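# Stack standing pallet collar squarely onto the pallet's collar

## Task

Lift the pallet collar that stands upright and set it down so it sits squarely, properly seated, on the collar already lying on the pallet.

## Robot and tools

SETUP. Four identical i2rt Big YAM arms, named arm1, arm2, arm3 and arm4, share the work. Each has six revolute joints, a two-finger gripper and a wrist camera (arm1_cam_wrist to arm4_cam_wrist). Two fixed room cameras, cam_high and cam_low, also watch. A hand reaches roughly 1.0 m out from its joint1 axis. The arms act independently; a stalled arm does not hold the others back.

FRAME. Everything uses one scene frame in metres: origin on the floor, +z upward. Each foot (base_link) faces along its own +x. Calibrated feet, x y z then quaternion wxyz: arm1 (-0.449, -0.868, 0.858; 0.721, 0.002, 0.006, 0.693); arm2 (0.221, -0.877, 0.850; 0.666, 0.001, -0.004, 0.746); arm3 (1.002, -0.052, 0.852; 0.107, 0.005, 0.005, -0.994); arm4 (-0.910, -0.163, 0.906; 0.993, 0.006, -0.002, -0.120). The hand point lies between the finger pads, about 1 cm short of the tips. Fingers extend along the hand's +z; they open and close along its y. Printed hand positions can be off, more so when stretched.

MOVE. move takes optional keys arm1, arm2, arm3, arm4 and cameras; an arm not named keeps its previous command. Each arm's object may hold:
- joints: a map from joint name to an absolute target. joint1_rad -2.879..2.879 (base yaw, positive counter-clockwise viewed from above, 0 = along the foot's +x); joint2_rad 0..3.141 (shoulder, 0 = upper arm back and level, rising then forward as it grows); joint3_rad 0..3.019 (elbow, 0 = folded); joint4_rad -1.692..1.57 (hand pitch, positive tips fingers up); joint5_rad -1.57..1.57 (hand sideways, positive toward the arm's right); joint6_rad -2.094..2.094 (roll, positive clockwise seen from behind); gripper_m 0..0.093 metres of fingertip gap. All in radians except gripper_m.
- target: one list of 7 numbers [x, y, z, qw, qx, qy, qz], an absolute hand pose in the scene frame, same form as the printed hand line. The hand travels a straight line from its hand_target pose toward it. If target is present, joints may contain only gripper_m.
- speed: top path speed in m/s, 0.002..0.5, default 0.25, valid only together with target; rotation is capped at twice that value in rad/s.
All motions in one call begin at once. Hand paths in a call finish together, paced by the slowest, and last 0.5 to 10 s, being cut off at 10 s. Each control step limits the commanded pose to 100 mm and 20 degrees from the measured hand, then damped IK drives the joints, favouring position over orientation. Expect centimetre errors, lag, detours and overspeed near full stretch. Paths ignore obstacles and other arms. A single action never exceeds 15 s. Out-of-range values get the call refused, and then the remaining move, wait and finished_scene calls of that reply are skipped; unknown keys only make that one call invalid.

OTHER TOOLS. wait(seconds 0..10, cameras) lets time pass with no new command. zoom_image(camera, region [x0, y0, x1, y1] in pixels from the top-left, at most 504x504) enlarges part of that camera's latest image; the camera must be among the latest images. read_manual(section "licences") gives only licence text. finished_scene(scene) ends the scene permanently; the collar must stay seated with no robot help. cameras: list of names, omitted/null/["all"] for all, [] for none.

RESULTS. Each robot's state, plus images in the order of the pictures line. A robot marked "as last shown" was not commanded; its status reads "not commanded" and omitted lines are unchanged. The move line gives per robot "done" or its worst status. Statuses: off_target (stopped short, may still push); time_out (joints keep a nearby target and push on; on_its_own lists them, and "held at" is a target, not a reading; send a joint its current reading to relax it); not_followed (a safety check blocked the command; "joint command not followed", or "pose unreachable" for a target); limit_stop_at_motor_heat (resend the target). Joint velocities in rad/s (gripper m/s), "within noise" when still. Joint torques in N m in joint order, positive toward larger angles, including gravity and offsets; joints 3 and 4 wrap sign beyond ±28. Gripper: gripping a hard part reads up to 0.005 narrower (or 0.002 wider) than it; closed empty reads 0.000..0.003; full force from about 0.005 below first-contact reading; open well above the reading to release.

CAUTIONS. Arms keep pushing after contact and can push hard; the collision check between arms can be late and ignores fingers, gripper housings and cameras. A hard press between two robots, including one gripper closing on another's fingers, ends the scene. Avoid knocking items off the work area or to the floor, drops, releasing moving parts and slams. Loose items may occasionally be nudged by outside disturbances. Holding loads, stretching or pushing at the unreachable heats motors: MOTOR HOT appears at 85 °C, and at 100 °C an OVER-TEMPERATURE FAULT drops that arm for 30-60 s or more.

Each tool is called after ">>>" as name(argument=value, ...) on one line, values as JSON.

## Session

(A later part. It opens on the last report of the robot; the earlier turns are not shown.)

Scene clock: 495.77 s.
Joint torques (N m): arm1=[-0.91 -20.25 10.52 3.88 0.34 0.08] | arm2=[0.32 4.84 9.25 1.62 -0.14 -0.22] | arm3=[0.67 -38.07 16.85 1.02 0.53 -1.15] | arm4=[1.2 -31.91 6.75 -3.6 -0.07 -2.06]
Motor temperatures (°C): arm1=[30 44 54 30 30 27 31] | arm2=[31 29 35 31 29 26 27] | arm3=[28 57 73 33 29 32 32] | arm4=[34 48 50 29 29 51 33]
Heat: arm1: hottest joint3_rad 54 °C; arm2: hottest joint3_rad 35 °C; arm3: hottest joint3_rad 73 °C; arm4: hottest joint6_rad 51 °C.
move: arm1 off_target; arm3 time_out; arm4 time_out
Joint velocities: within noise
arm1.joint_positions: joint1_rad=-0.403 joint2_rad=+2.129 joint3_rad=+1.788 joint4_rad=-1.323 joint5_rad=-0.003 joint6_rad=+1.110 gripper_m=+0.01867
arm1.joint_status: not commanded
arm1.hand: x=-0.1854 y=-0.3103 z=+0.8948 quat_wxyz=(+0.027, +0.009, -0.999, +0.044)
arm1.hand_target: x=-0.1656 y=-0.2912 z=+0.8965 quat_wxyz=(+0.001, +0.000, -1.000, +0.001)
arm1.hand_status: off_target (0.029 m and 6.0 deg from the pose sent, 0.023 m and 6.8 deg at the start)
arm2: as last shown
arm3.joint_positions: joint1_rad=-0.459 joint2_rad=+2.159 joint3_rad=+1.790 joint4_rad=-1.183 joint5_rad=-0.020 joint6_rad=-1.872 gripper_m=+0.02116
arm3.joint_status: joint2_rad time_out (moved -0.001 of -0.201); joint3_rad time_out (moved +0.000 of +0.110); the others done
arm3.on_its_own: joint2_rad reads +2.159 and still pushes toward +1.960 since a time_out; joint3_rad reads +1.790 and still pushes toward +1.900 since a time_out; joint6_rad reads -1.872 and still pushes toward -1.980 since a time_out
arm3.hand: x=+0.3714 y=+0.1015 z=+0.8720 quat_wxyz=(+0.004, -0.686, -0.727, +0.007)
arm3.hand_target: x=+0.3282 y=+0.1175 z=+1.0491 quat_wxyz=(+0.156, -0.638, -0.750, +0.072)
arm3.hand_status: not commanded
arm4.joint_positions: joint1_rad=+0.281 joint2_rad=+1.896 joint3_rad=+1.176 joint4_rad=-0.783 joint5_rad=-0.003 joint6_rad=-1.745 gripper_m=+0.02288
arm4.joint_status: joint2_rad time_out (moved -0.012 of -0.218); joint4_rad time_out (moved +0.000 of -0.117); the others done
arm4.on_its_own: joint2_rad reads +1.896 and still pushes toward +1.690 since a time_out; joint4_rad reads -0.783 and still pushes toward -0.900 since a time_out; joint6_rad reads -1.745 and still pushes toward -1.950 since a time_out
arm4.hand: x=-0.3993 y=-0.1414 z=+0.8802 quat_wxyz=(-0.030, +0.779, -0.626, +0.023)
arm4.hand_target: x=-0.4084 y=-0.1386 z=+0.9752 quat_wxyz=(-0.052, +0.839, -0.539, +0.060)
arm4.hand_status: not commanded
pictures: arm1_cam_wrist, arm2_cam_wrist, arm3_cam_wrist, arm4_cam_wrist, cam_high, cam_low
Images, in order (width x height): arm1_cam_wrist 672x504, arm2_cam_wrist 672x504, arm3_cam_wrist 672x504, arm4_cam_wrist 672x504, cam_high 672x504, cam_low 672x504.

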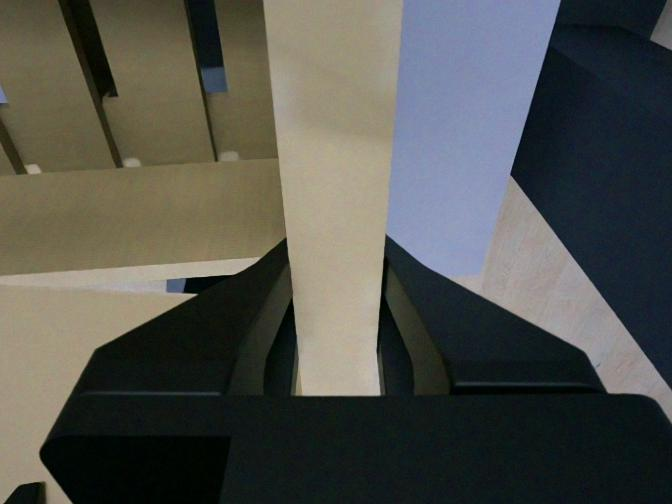

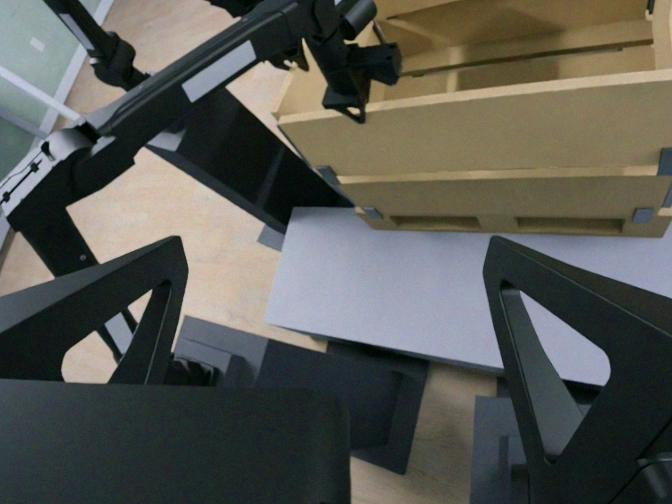

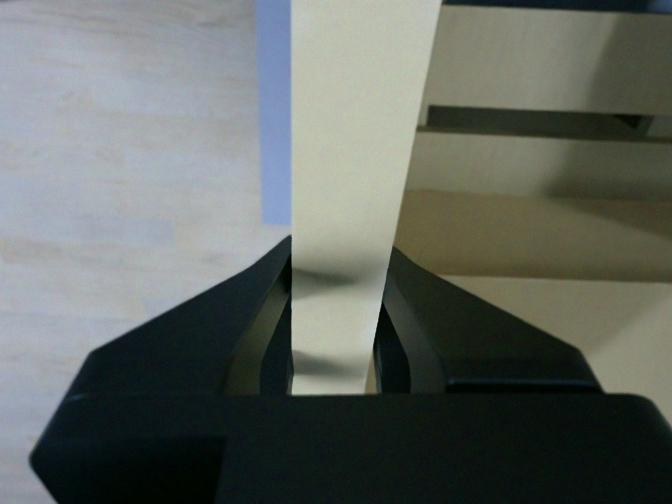

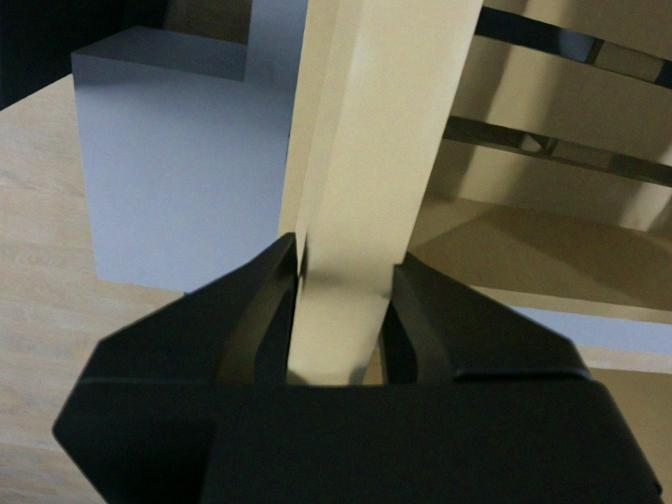

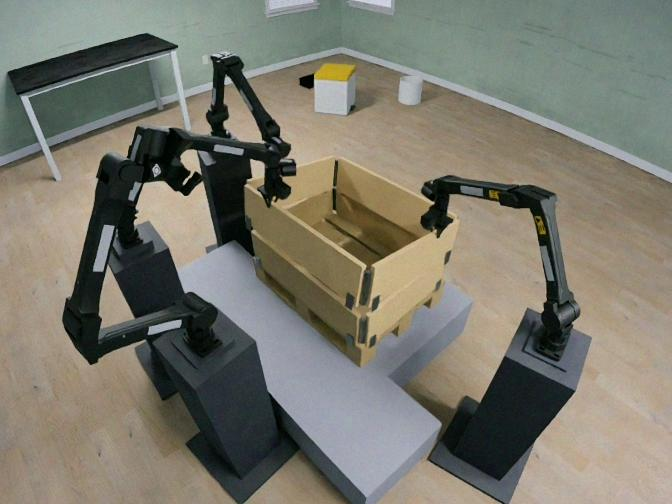

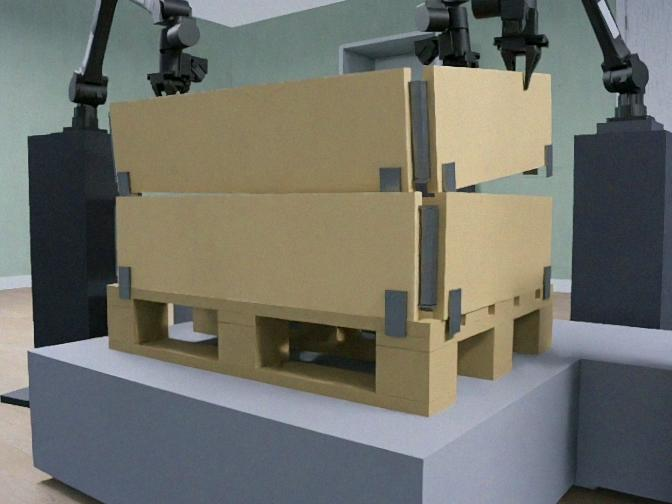

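>>> move(arm1={"target":[-0.15,-0.29,0.875,0,0,1,0],"speed":0.15}, arm3={"joints":{"joint1_rad":-0.465,"joint2_rad":1.86,"joint3_rad":1.90,"joint4_rad":-1.28}}, arm4={"joints":{"joint1_rad":0.29,"joint2_rad":1.66,"joint3_rad":1.20,"joint4_rad":-0.90}})

>>> zoom_image(camera="cam_low", region=[100, 50, 600, 430])

Scene clock: 502.10 s.
Joint torques (N m): arm1=[-1.73 -16.73 11.18 2.91 0.46 -0.04] | arm2=[0.38 4.84 9.26 1.62 -0.14 -0.22] | arm3=[0.38 -40.41 17.18 -1.91 -0.47 -1.06] | arm4=[0.91 -30.68 9.73 -3.48 0.65 -1.97]
Motor temperatures (°C): arm1=[30 44 54 30 30 27 31] | arm2=[31 29 35 30 29 26 27] | arm3=[28 61 73 33 29 32 32] | arm4=[34 50 49 29 29 51 33]
Heat: arm1: hottest joint3_rad 54 °C; arm2: hottest joint3_rad 35 °C; arm3: hottest joint3_rad 73 °C; arm4: hottest joint6_rad 51 °C.
move: arm1 off_target; arm3 time_out; arm4 time_out
Joint velocities: within noise
arm1.joint_positions: joint1_rad=-0.414 joint2_rad=+2.119 joint3_rad=+1.785 joint4_rad=-1.263 joint5_rad=-0.005 joint6_rad=+1.101 gripper_m=+0.01867
arm1.joint_status: not commanded
arm1.hand: x=-0.1736 y=-0.3000 z=+0.8984 quat_wxyz=(+0.014, +0.009, -1.000, +0.014)
arm1.hand_target: x=-0.1509 y=-0.2921 z=+0.8759 quat_wxyz=(+0.000, +0.000, -1.000, +0.000)
arm1.hand_status: off_target (0.035 m and 2.4 deg from the pose sent, 0.045 m and 6.0 deg at the start)
arm2: as last shown
arm3.joint_positions: joint1_rad=-0.456 joint2_rad=+2.092 joint3_rad=+1.790 joint4_rad=-1.202 joint5_rad=+0.018 joint6_rad=-1.880 gripper_m=+0.02102
arm3.joint_status: joint2_rad time_out (moved -0.068 of -0.299); joint3_rad time_out (moved +0.000 of +0.110); joint4_rad time_out (moved -0.020 of -0.097); the others done
arm3.on_its_own: joint2_rad reads +2.092 and still pushes toward +1.860 since a time_out; joint3_rad reads +1.790 and still pushes toward +1.900 since a time_out; joint4_rad reads -1.202 and still pushes toward -1.280 since a time_out; joint6_rad reads -1.880 and still pushes toward -1.980 since a time_out
arm3.hand: x=+0.3713 y=+0.1057 z=+0.9142 quat_wxyz=(+0.034, -0.682, -0.730, +0.002)
arm3.hand_target: x=+0.3616 y=+0.1104 z=+1.1057 quat_wxyz=(+0.156, -0.639, -0.750, +0.065)
arm3.hand_status: not commanded
arm4.joint_positions: joint1_rad=+0.284 joint2_rad=+1.852 joint3_rad=+1.176 joint4_rad=-0.786 joint5_rad=-0.029 joint6_rad=-1.754 gripper_m=+0.02264
arm4.joint_status: joint2_rad time_out (moved -0.044 of -0.236); joint4_rad time_out (moved -0.003 of -0.117); the others done
arm4.on_its_own: joint2_rad reads +1.852 and still pushes toward +1.660 since a time_out; joint4_rad reads -0.786 and still pushes toward -0.900 since a time_out; joint6_rad reads -1.754 and still pushes toward -1.950 since a time_out
arm4.hand: x=-0.3938 y=-0.1356 z=+0.9021 quat_wxyz=(-0.053, +0.782, -0.621, +0.030)
arm4.hand_target: x=-0.3946 y=-0.1370 z=+1.0015 quat_wxyz=(-0.072, +0.837, -0.537, +0.082)
arm4.hand_status: not commanded
pictures: arm1_cam_wrist, arm2_cam_wrist, arm3_cam_wrist, arm4_cam_wrist, cam_high, cam_low
Images, in order (width x height): arm1_cam_wrist 672x504, arm2_cam_wrist 672x504, arm3_cam_wrist 672x504, arm4_cam_wrist 672x504, cam_high 672x504, cam_low 672x504.

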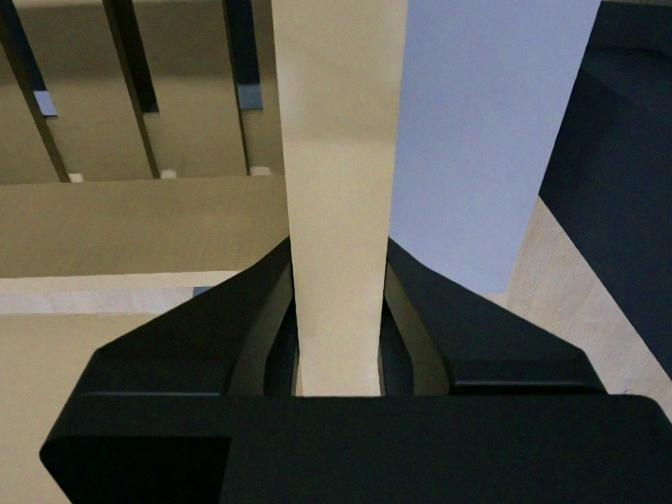

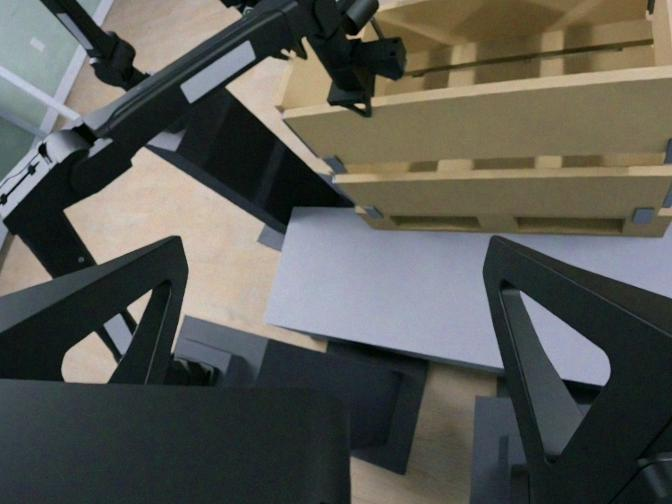

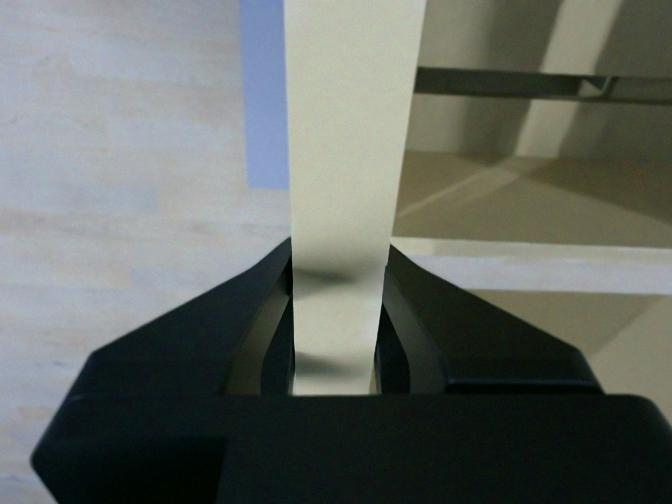

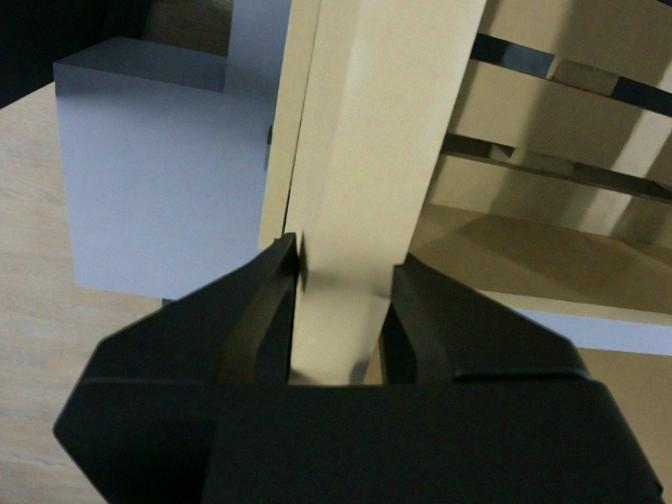

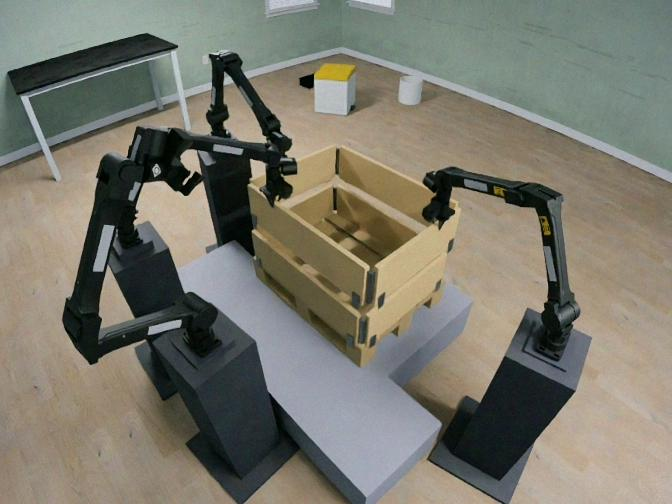

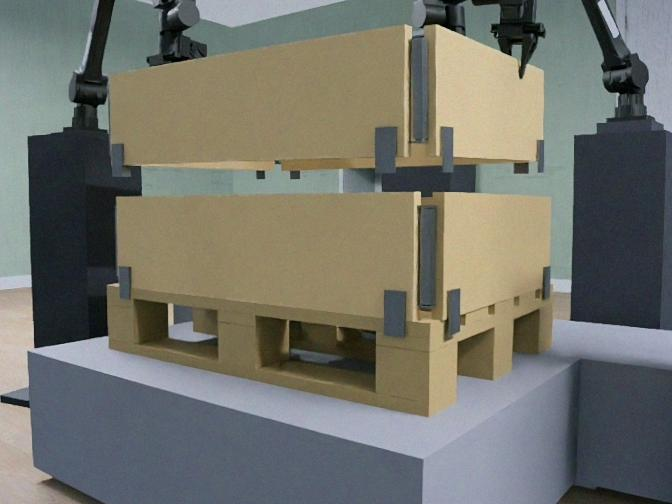

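Scaled by 1.008 (camera's finer frame: 960x720).

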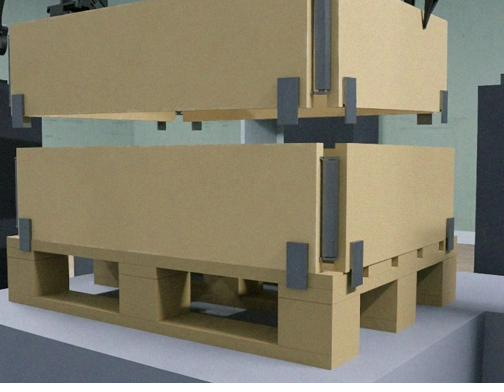

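>>> move(arm1={"target":[-0.18,-0.285,0.885,0,0,1,0],"speed":0.15}, arm3={"joints":{"joint1_rad":-0.46,"joint2_rad":1.87,"joint3_rad":1.90,"joint4_rad":-1.20}}, arm4={"joints":{"joint1_rad":0.29,"joint2_rad":1.625,"joint3_rad":1.12,"joint4_rad":-0.90}})

>>> zoom_image(camera="cam_low", region=[100, 0, 600, 350])

>>> zoom_image(camera="cam_high", region=[210, 130, 490, 390])

Scene clock: 512.77 s.
Joint torques (N m): arm1=[0.56 -17.85 10.44 2.63 0.69 0.15] | arm2=[0.38 4.84 9.26 1.62 -0.14 -0.22] | arm3=[0.91 -39.65 17.26 -1.29 -0.52 -1.01] | arm4=[0.62 -29.86 6.23 -3.4 0.75 -1.97]
Motor temperatures (°C): arm1=[30 43 53 30 31 27 31] | arm2=[31 29 35 30 29 26 27] | arm3=[28 65 74 33 29 32 32] | arm4=[34 48 49 29 29 50 34]
Heat: arm1: hottest joint3_rad 53 °C; arm2: hottest joint3_rad 35 °C; arm3: hottest joint3_rad 74 °C; arm4: hottest joint6_rad 50 °C.
move: arm1 off_target; arm3 time_out; arm4 time_out
Joint velocities: within noise
arm1.joint_positions: joint1_rad=-0.396 joint2_rad=+2.106 joint3_rad=+1.769 joint4_rad=-1.263 joint5_rad=-0.012 joint6_rad=+1.120 gripper_m=+0.01867
arm1.joint_status: not commanded
arm1.hand: x=-0.1869 y=-0.2987 z=+0.9012 quat_wxyz=(+0.017, +0.008, -1.000, +0.013)
arm1.hand_target: x=-0.1805 y=-0.2859 z=+0.8856 quat_wxyz=(+0.001, +0.004, -1.000, +0.000)
arm1.hand_status: off_target (0.022 m and 2.7 deg from the pose sent, 0.021 m and 2.4 deg at the start)
arm2: as last shown
arm3.joint_positions: joint1_rad=-0.456 joint2_rad=+2.092 joint3_rad=+1.790 joint4_rad=-1.152 joint5_rad=+0.018 joint6_rad=-1.884 gripper_m=+0.02108
arm3.joint_status: joint2_rad time_out (moved +0.000 of -0.222); joint3_rad time_out (moved +0.000 of +0.110); the others done
arm3.on_its_own: joint2_rad reads +2.092 and still pushes toward +1.870 since a time_out; joint3_rad reads +1.790 and still pushes toward +1.900 since a time_out; joint6_rad reads -1.884 and still pushes toward -1.980 since a time_out
arm3.hand: x=+0.3593 y=+0.1087 z=+0.9153 quat_wxyz=(+0.056, -0.680, -0.731, +0.014)
arm3.hand_target: x=+0.3448 y=+0.1109 z=+1.1051 quat_wxyz=(+0.180, -0.634, -0.748, +0.078)
arm3.hand_status: not commanded
arm4.joint_positions: joint1_rad=+0.287 joint2_rad=+1.813 joint3_rad=+1.136 joint4_rad=-0.786 joint5_rad=-0.032 joint6_rad=-1.754 gripper_m=+0.02280
arm4.joint_status: joint2_rad time_out (moved -0.038 of -0.227); joint4_rad time_out (moved +0.000 of -0.114); the others done
arm4.on_its_own: joint2_rad reads +1.813 and still pushes toward +1.625 since a time_out; joint4_rad reads -0.786 and still pushes toward -0.900 since a time_out; joint5_rad reads -0.032 and still pushes toward +0.000 since a time_out; joint6_rad reads -1.754 and still pushes toward -1.950 since a time_out
arm4.hand: x=-0.4079 y=-0.1344 z=+0.9079 quat_wxyz=(-0.054, +0.783, -0.619, +0.029)
arm4.hand_target: x=-0.4261 y=-0.1383 z=+0.9874 quat_wxyz=(-0.059, +0.838, -0.538, +0.064)
arm4.hand_status: not commanded
pictures: arm1_cam_wrist, arm2_cam_wrist, arm3_cam_wrist, arm4_cam_wrist, cam_high, cam_low
Images, in order (width x height): arm1_cam_wrist 672x504, arm2_cam_wrist 672x504, arm3_cam_wrist 672x504, arm4_cam_wrist 672x504, cam_high 672x504, cam_low 672x504.

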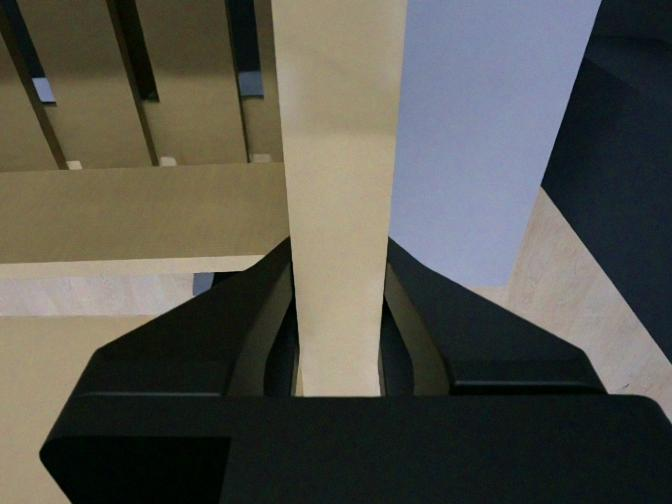

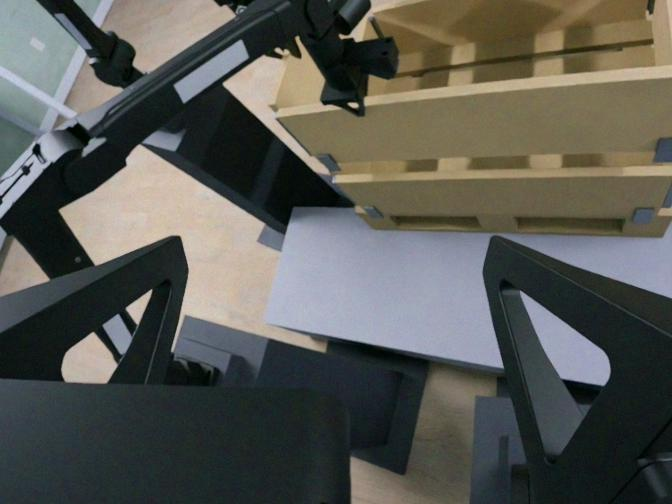

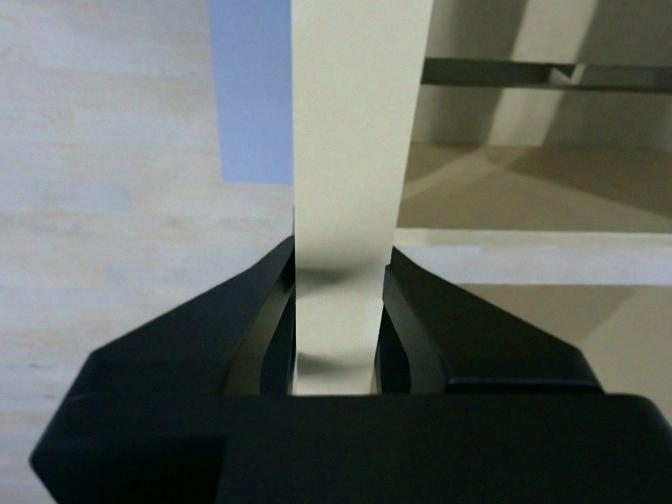

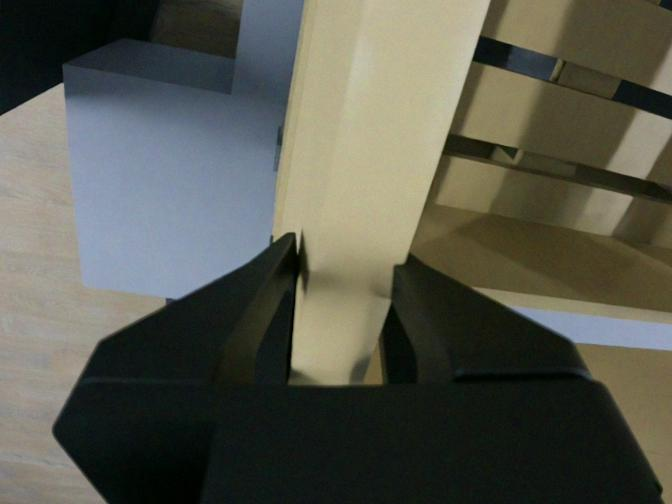

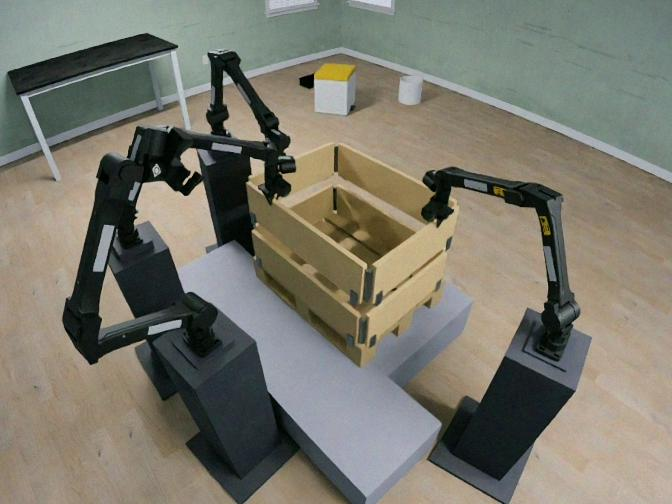

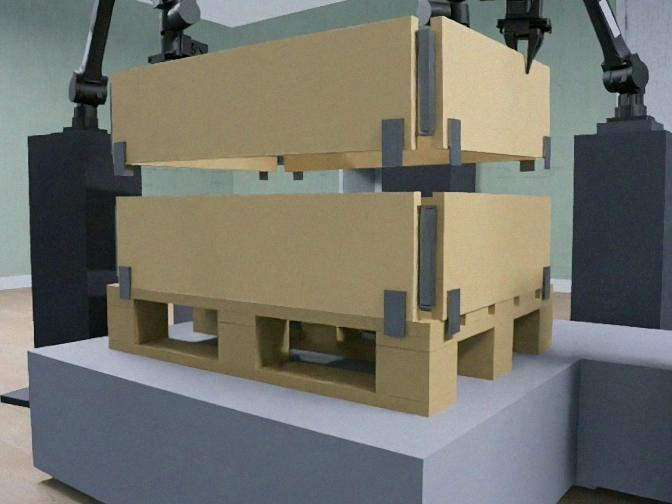

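Scaled by 1.008 (camera's finer frame: 960x720).

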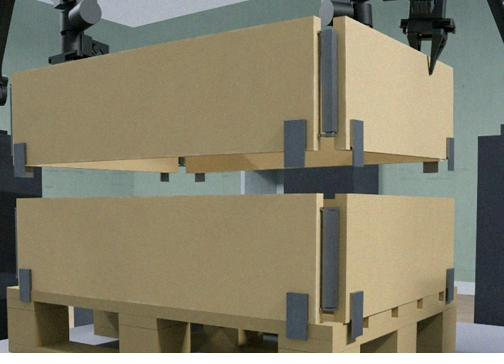

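Scaled by 1.800 (camera's finer frame: 960x720).

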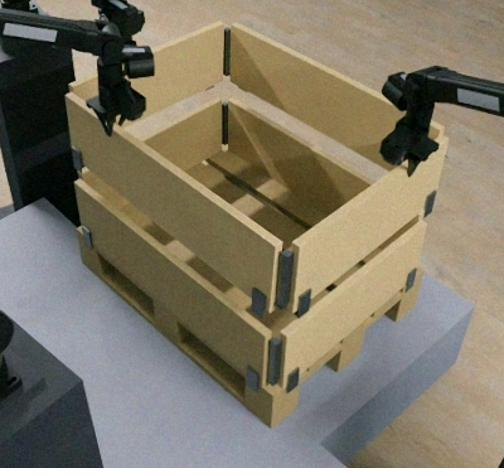

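>>> move(arm1={"target":[-0.19,-0.295,0.855,0,0,1,0],"speed":0.1}, arm3={"joints":{"joint1_rad":-0.445,"joint2_rad":1.94,"joint3_rad":1.90,"joint4_rad":-1.15}}, arm4={"joints":{"joint1_rad":0.275,"joint2_rad":1.68,"joint3_rad":1.12,"joint4_rad":-0.86}})

>>> zoom_image(camera="cam_low", region=[100, 0, 600, 350])

>>> zoom_image(camera="cam_high", region=[210, 130, 490, 390])

Scene clock: 527.00 s.
Joint torques (N m): arm1=[0.44 -16.79 9.18 2.88 0.71 0.25] | arm2=[0.38 4.84 9.26 1.62 -0.14 -0.22] | arm3=[1.38 -37.6 17.14 -1.28 -0.45 -1.02] | arm4=[-0.67 -27.05 7.13 -2.15 0.75 -1.99]
Motor temperatures (°C): arm1=[30 43 52 30 31 27 31] | arm2=[31 29 35 30 29 26 27] | arm3=[28 68 76 33 29 31 32] | arm4=[34 50 47 29 29 50 34]
Heat: arm1: hottest joint3_rad 52 °C; arm2: hottest joint3_rad 35 °C; arm3: hottest joint3_rad 76 °C; arm4: hottest joint2_rad 50 °C.
move: arm1 off_target; arm3 time_out; arm4 time_out
Joint velocities: within noise
arm1.joint_positions: joint1_rad=-0.386 joint2_rad=+2.096 joint3_rad=+1.693 joint4_rad=-1.182 joint5_rad=-0.012 joint6_rad=+1.124 gripper_m=+0.01867
arm1.joint_status: not commanded
arm1.hand: x=-0.1958 y=-0.3041 z=+0.8801 quat_wxyz=(+0.014, +0.011, -1.000, +0.006)
arm1.hand_target: x=-0.1906 y=-0.2962 z=+0.8558 quat_wxyz=(+0.000, +0.001, -1.000, +0.000)
arm1.hand_status: off_target (0.027 m and 2.2 deg from the pose sent, 0.046 m and 2.7 deg at the start)
arm2: as last shown
arm3.joint_positions: joint1_rad=-0.447 joint2_rad=+2.132 joint3_rad=+1.790 joint4_rad=-1.103 joint5_rad=+0.016 joint6_rad=-1.884 gripper_m=+0.02114
arm3.joint_status: joint2_rad time_out (moved +0.041 of -0.152); joint3_rad time_out (moved +0.000 of +0.110); the others done
arm3.on_its_own: joint2_rad reads +2.132 and still pushes toward +1.940 since a time_out; joint3_rad reads +1.790 and still pushes toward +1.900 since a time_out; joint6_rad reads -1.884 and still pushes toward -1.980 since a time_out
arm3.hand: x=+0.3494 y=+0.1051 z=+0.8903 quat_wxyz=(+0.059, -0.677, -0.734, +0.017)
arm3.hand_target: x=+0.3245 y=+0.1057 z=+1.0630 quat_wxyz=(+0.171, -0.630, -0.754, +0.075)
arm3.hand_status: not commanded
arm4.joint_positions: joint1_rad=+0.286 joint2_rad=+1.831 joint3_rad=+1.123 joint4_rad=-0.781 joint5_rad=-0.032 joint6_rad=-1.754 gripper_m=+0.02280
arm4.joint_status: joint2_rad time_out (moved +0.018 of -0.133); joint4_rad time_out (moved +0.005 of -0.074); the others done
arm4.on_its_own: joint2_rad reads +1.831 and still pushes toward +1.680 since a time_out; joint4_rad reads -0.781 and still pushes toward -0.860 since a time_out; joint5_rad reads -0.032 and still pushes toward +0.000 since a time_out; joint6_rad reads -1.754 and still pushes toward -1.950 since a time_out
arm4.hand: x=-0.4157 y=-0.1350 z=+0.8952 quat_wxyz=(-0.045, +0.783, -0.620, +0.019)
arm4.hand_target: x=-0.4192 y=-0.1453 z=+0.9633 quat_wxyz=(-0.055, +0.835, -0.545, +0.058)
arm4.hand_status: not commanded
pictures: arm1_cam_wrist, arm2_cam_wrist, arm3_cam_wrist, arm4_cam_wrist, cam_high, cam_low
Images, in order (width x height): arm1_cam_wrist 672x504, arm2_cam_wrist 672x504, arm3_cam_wrist 672x504, arm4_cam_wrist 672x504, cam_high 672x504, cam_low 672x504.

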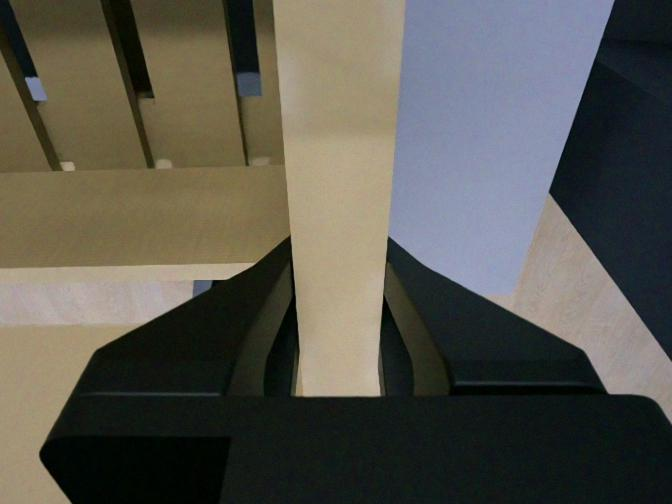

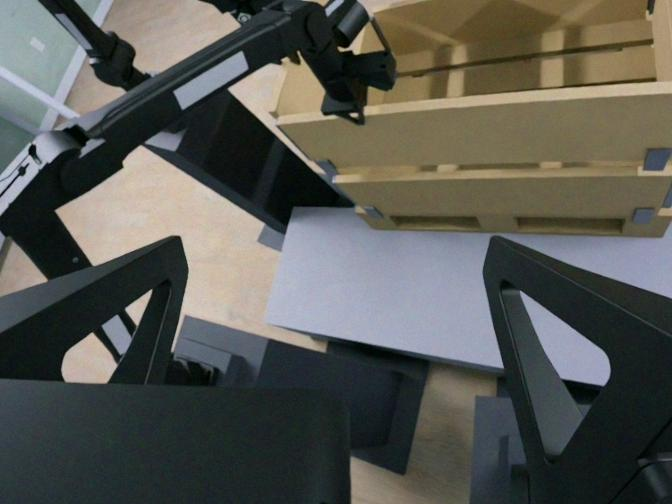

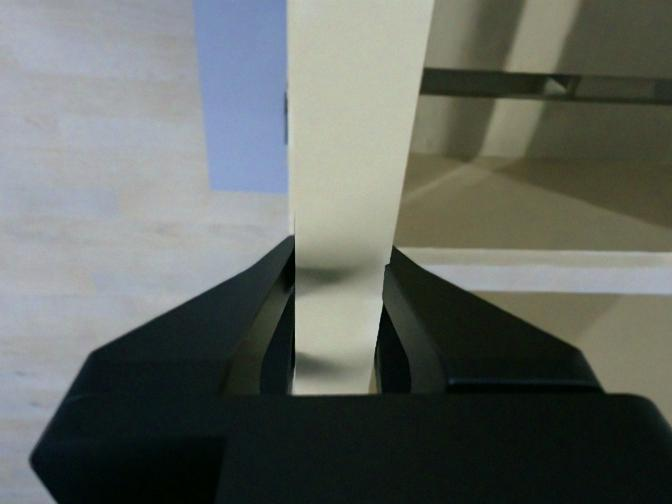

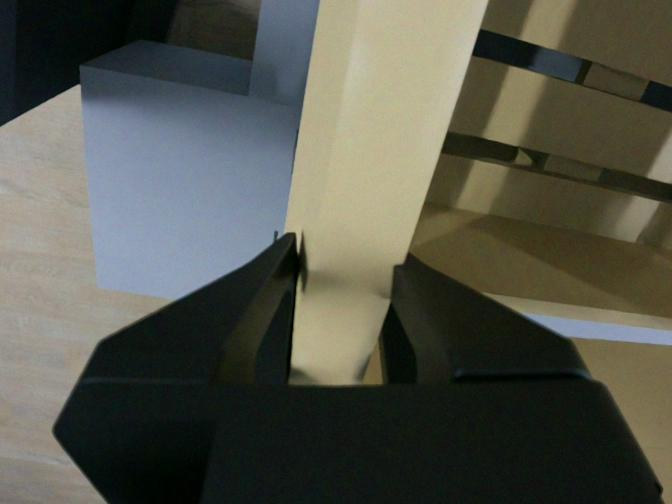

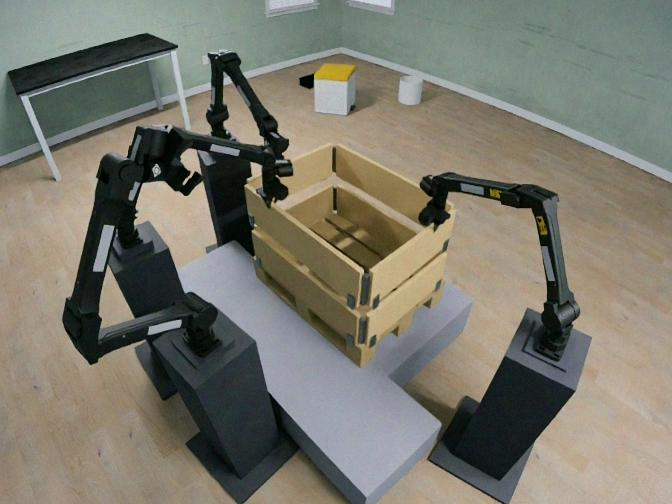

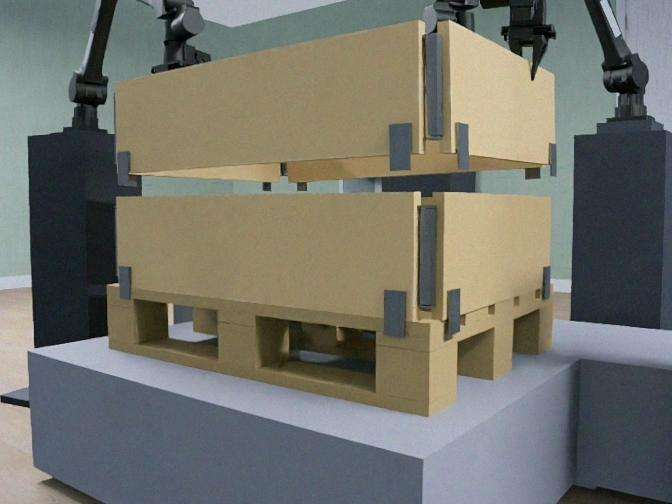

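Scaled by 1.008 (camera's finer frame: 960x720).

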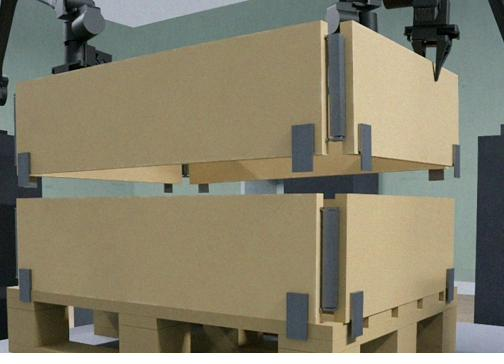

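Scaled by 1.800 (camera's finer frame: 960x720).

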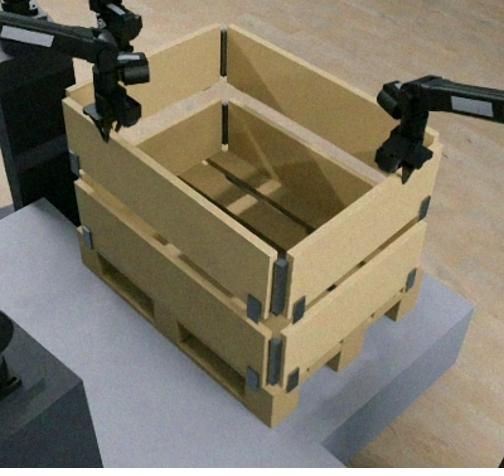

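>>> move(arm1={"target":[-0.19,-0.295,0.825,0,0,1,0],"speed":0.1}, arm3={"joints":{"joint1_rad":-0.445,"joint2_rad":1.995,"joint3_rad":1.90,"joint4_rad":-1.16}}, arm4={"joints":{"joint1_rad":0.275,"joint2_rad":1.77,"joint3_rad":1.15,"joint4_rad":-0.82}})

>>> zoom_image(camera="cam_low", region=[100, 0, 600, 350])

>>> zoom_image(camera="cam_high", region=[210, 130, 490, 390])

Scene clock: 538.30 s.
Joint torques (N m): arm1=[0.38 -16.09 10.07 2.58 0.43 0.24] | arm2=[0.38 4.84 9.25 1.62 -0.14 -0.22] | arm3=[1.2 -36.37 16.85 -1.68 -0.24 -1.02] | arm4=[-0.15 -26.46 8.75 -2.39 0.65 -1.98]
Motor temperatures (°C): arm1=[30 42 50 30 31 27 32] | arm2=[31 29 35 30 28 26 27] | arm3=[28 66 77 33 29 31 32] | arm4=[33 51 46 29 29 50 34]
Heat: arm1: hottest joint3_rad 50 °C; arm2: hottest joint3_rad 35 °C; arm3: hottest joint3_rad 77 °C; arm4: hottest joint2_rad 51 °C.
move: arm1 off_target; arm3 time_out; arm4 time_out
Joint velocities: within noise
arm1.joint_positions: joint1_rad=-0.386 joint2_rad=+2.123 joint3_rad=+1.657 joint4_rad=-1.116 joint5_rad=-0.003 joint6_rad=+1.127 gripper_m=+0.01867
arm1.joint_status: not commanded
arm1.hand: x=-0.1953 y=-0.3062 z=+0.8516 quat_wxyz=(+0.009, +0.009, -1.000, +0.007)
arm1.hand_target: x=-0.1906 y=-0.2969 z=+0.8259 quat_wxyz=(+0.000, +0.000, -1.000, +0.001)
arm1.hand_status: off_target (0.029 m and 1.7 deg from the pose sent, 0.056 m and 2.2 deg at the start)
arm2: as last shown
arm3.joint_positions: joint1_rad=-0.445 joint2_rad=+2.171 joint3_rad=+1.791 joint4_rad=-1.101 joint5_rad=+0.010 joint6_rad=-1.884 gripper_m=+0.02115
arm3.joint_status: joint2_rad time_out (moved +0.038 of -0.137); joint3_rad time_out (moved +0.002 of +0.110); joint4_rad time_out (moved +0.002 of -0.057); the others done
arm3.on_its_own: joint2_rad reads +2.171 and still pushes toward +1.995 since a time_out; joint3_rad reads +1.791 and still pushes toward +1.900 since a time_out; joint4_rad reads -1.101 and still pushes toward -1.160 since a time_out; joint6_rad reads -1.884 and still pushes toward -1.980 since a time_out
arm3.hand: x=+0.3518 y=+0.1022 z=+0.8661 quat_wxyz=(+0.042, -0.676, -0.735, +0.011)
arm3.hand_target: x=+0.3232 y=+0.1065 z=+1.0253 quat_wxyz=(+0.143, -0.633, -0.758, +0.061)
arm3.hand_status: not commanded
arm4.joint_positions: joint1_rad=+0.280 joint2_rad=+1.908 joint3_rad=+1.128 joint4_rad=-0.738 joint5_rad=-0.029 joint6_rad=-1.754 gripper_m=+0.02275
arm4.joint_status: joint4_rad time_out (moved +0.043 of -0.039); the others done
arm4.on_its_own: joint4_rad reads -0.738 and still pushes toward -0.820 since a time_out; joint6_rad reads -1.754 and still pushes toward -1.950 since a time_out
arm4.hand: x=-0.4145 y=-0.1379 z=+0.8613 quat_wxyz=(-0.035, +0.781, -0.623, +0.009)
arm4.hand_target: x=-0.4046 y=-0.1443 z=+0.9321 quat_wxyz=(-0.048, +0.835, -0.545, +0.049)
arm4.hand_status: not commanded
pictures: arm1_cam_wrist, arm2_cam_wrist, arm3_cam_wrist, arm4_cam_wrist, cam_high, cam_low
Images, in order (width x height): arm1_cam_wrist 672x504, arm2_cam_wrist 672x504, arm3_cam_wrist 672x504, arm4_cam_wrist 672x504, cam_high 672x504, cam_low 672x504.

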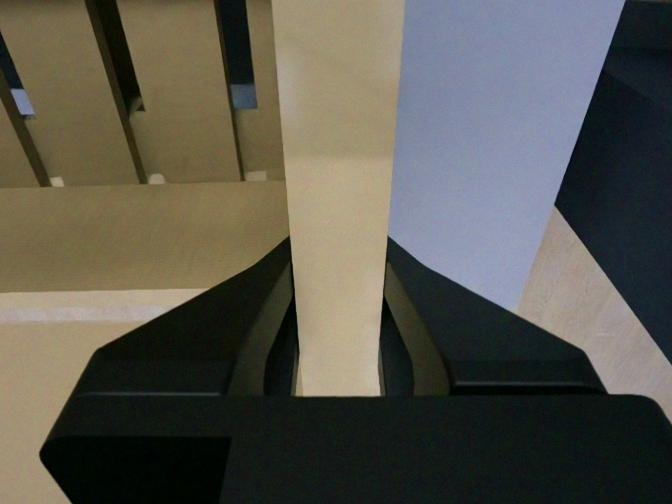

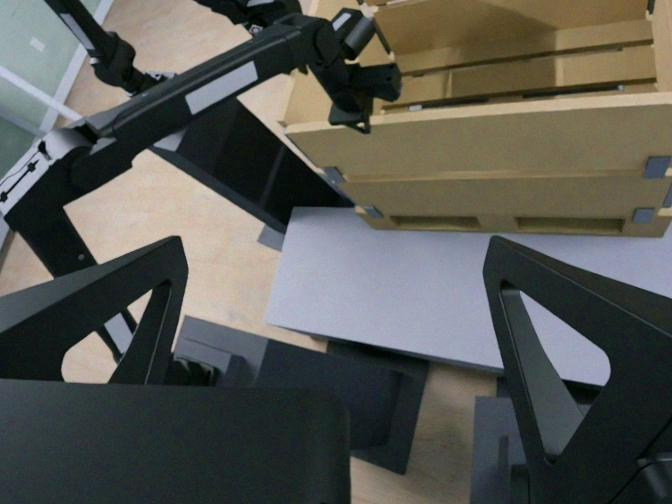

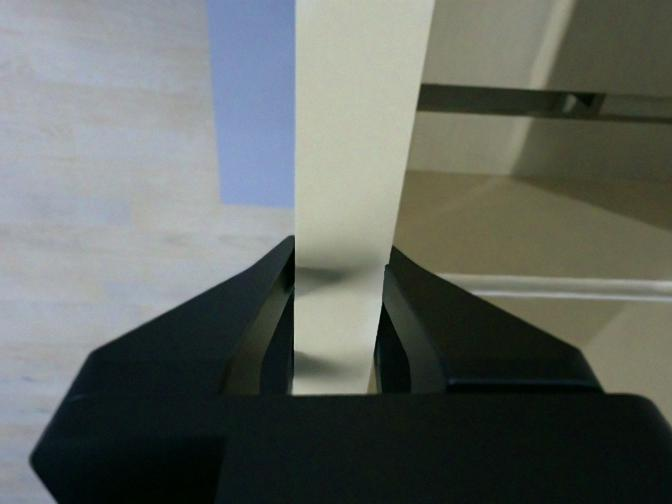

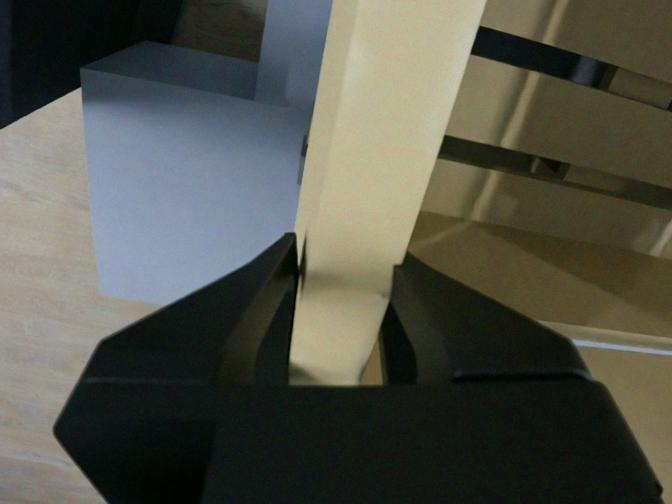

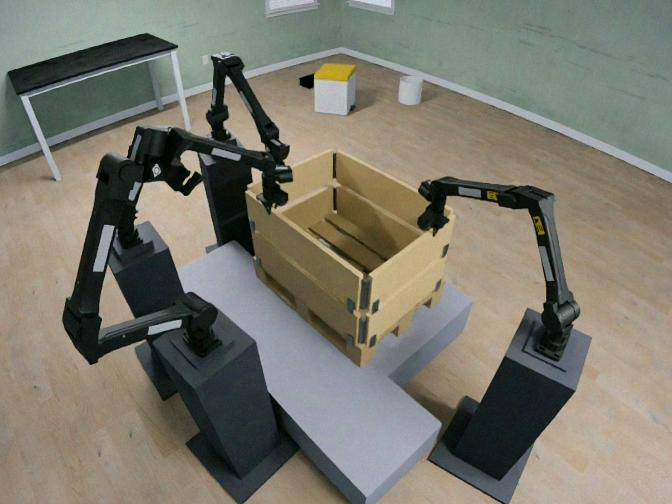

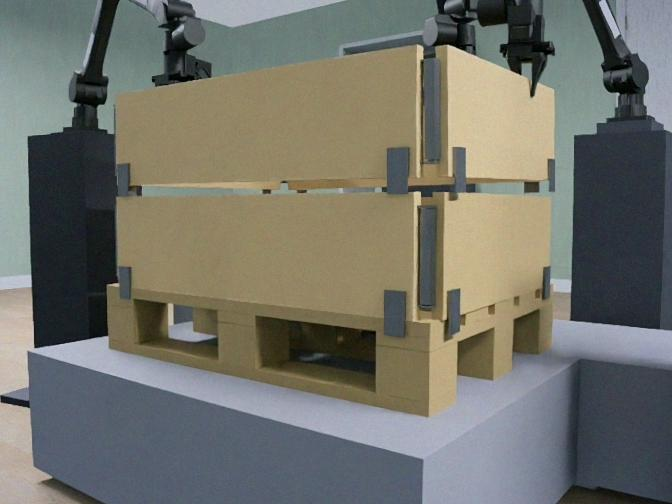

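Scaled by 1.008 (camera's finer frame: 960x720).

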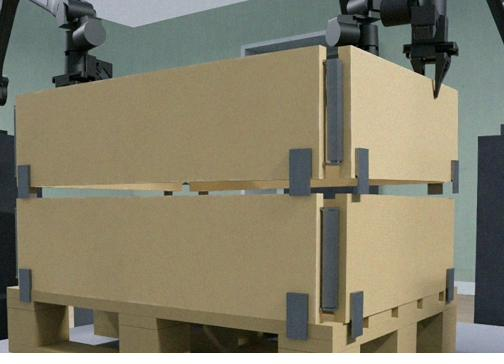

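Scaled by 1.800 (camera's finer frame: 960x720).

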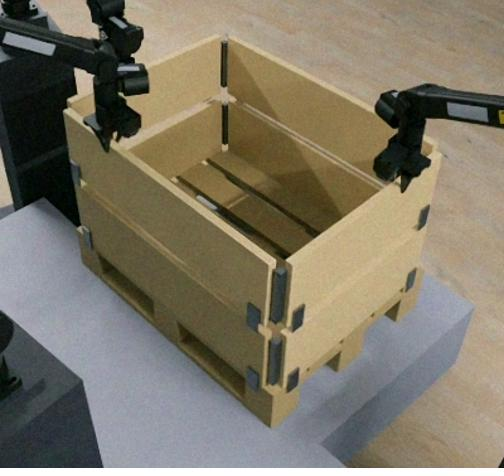

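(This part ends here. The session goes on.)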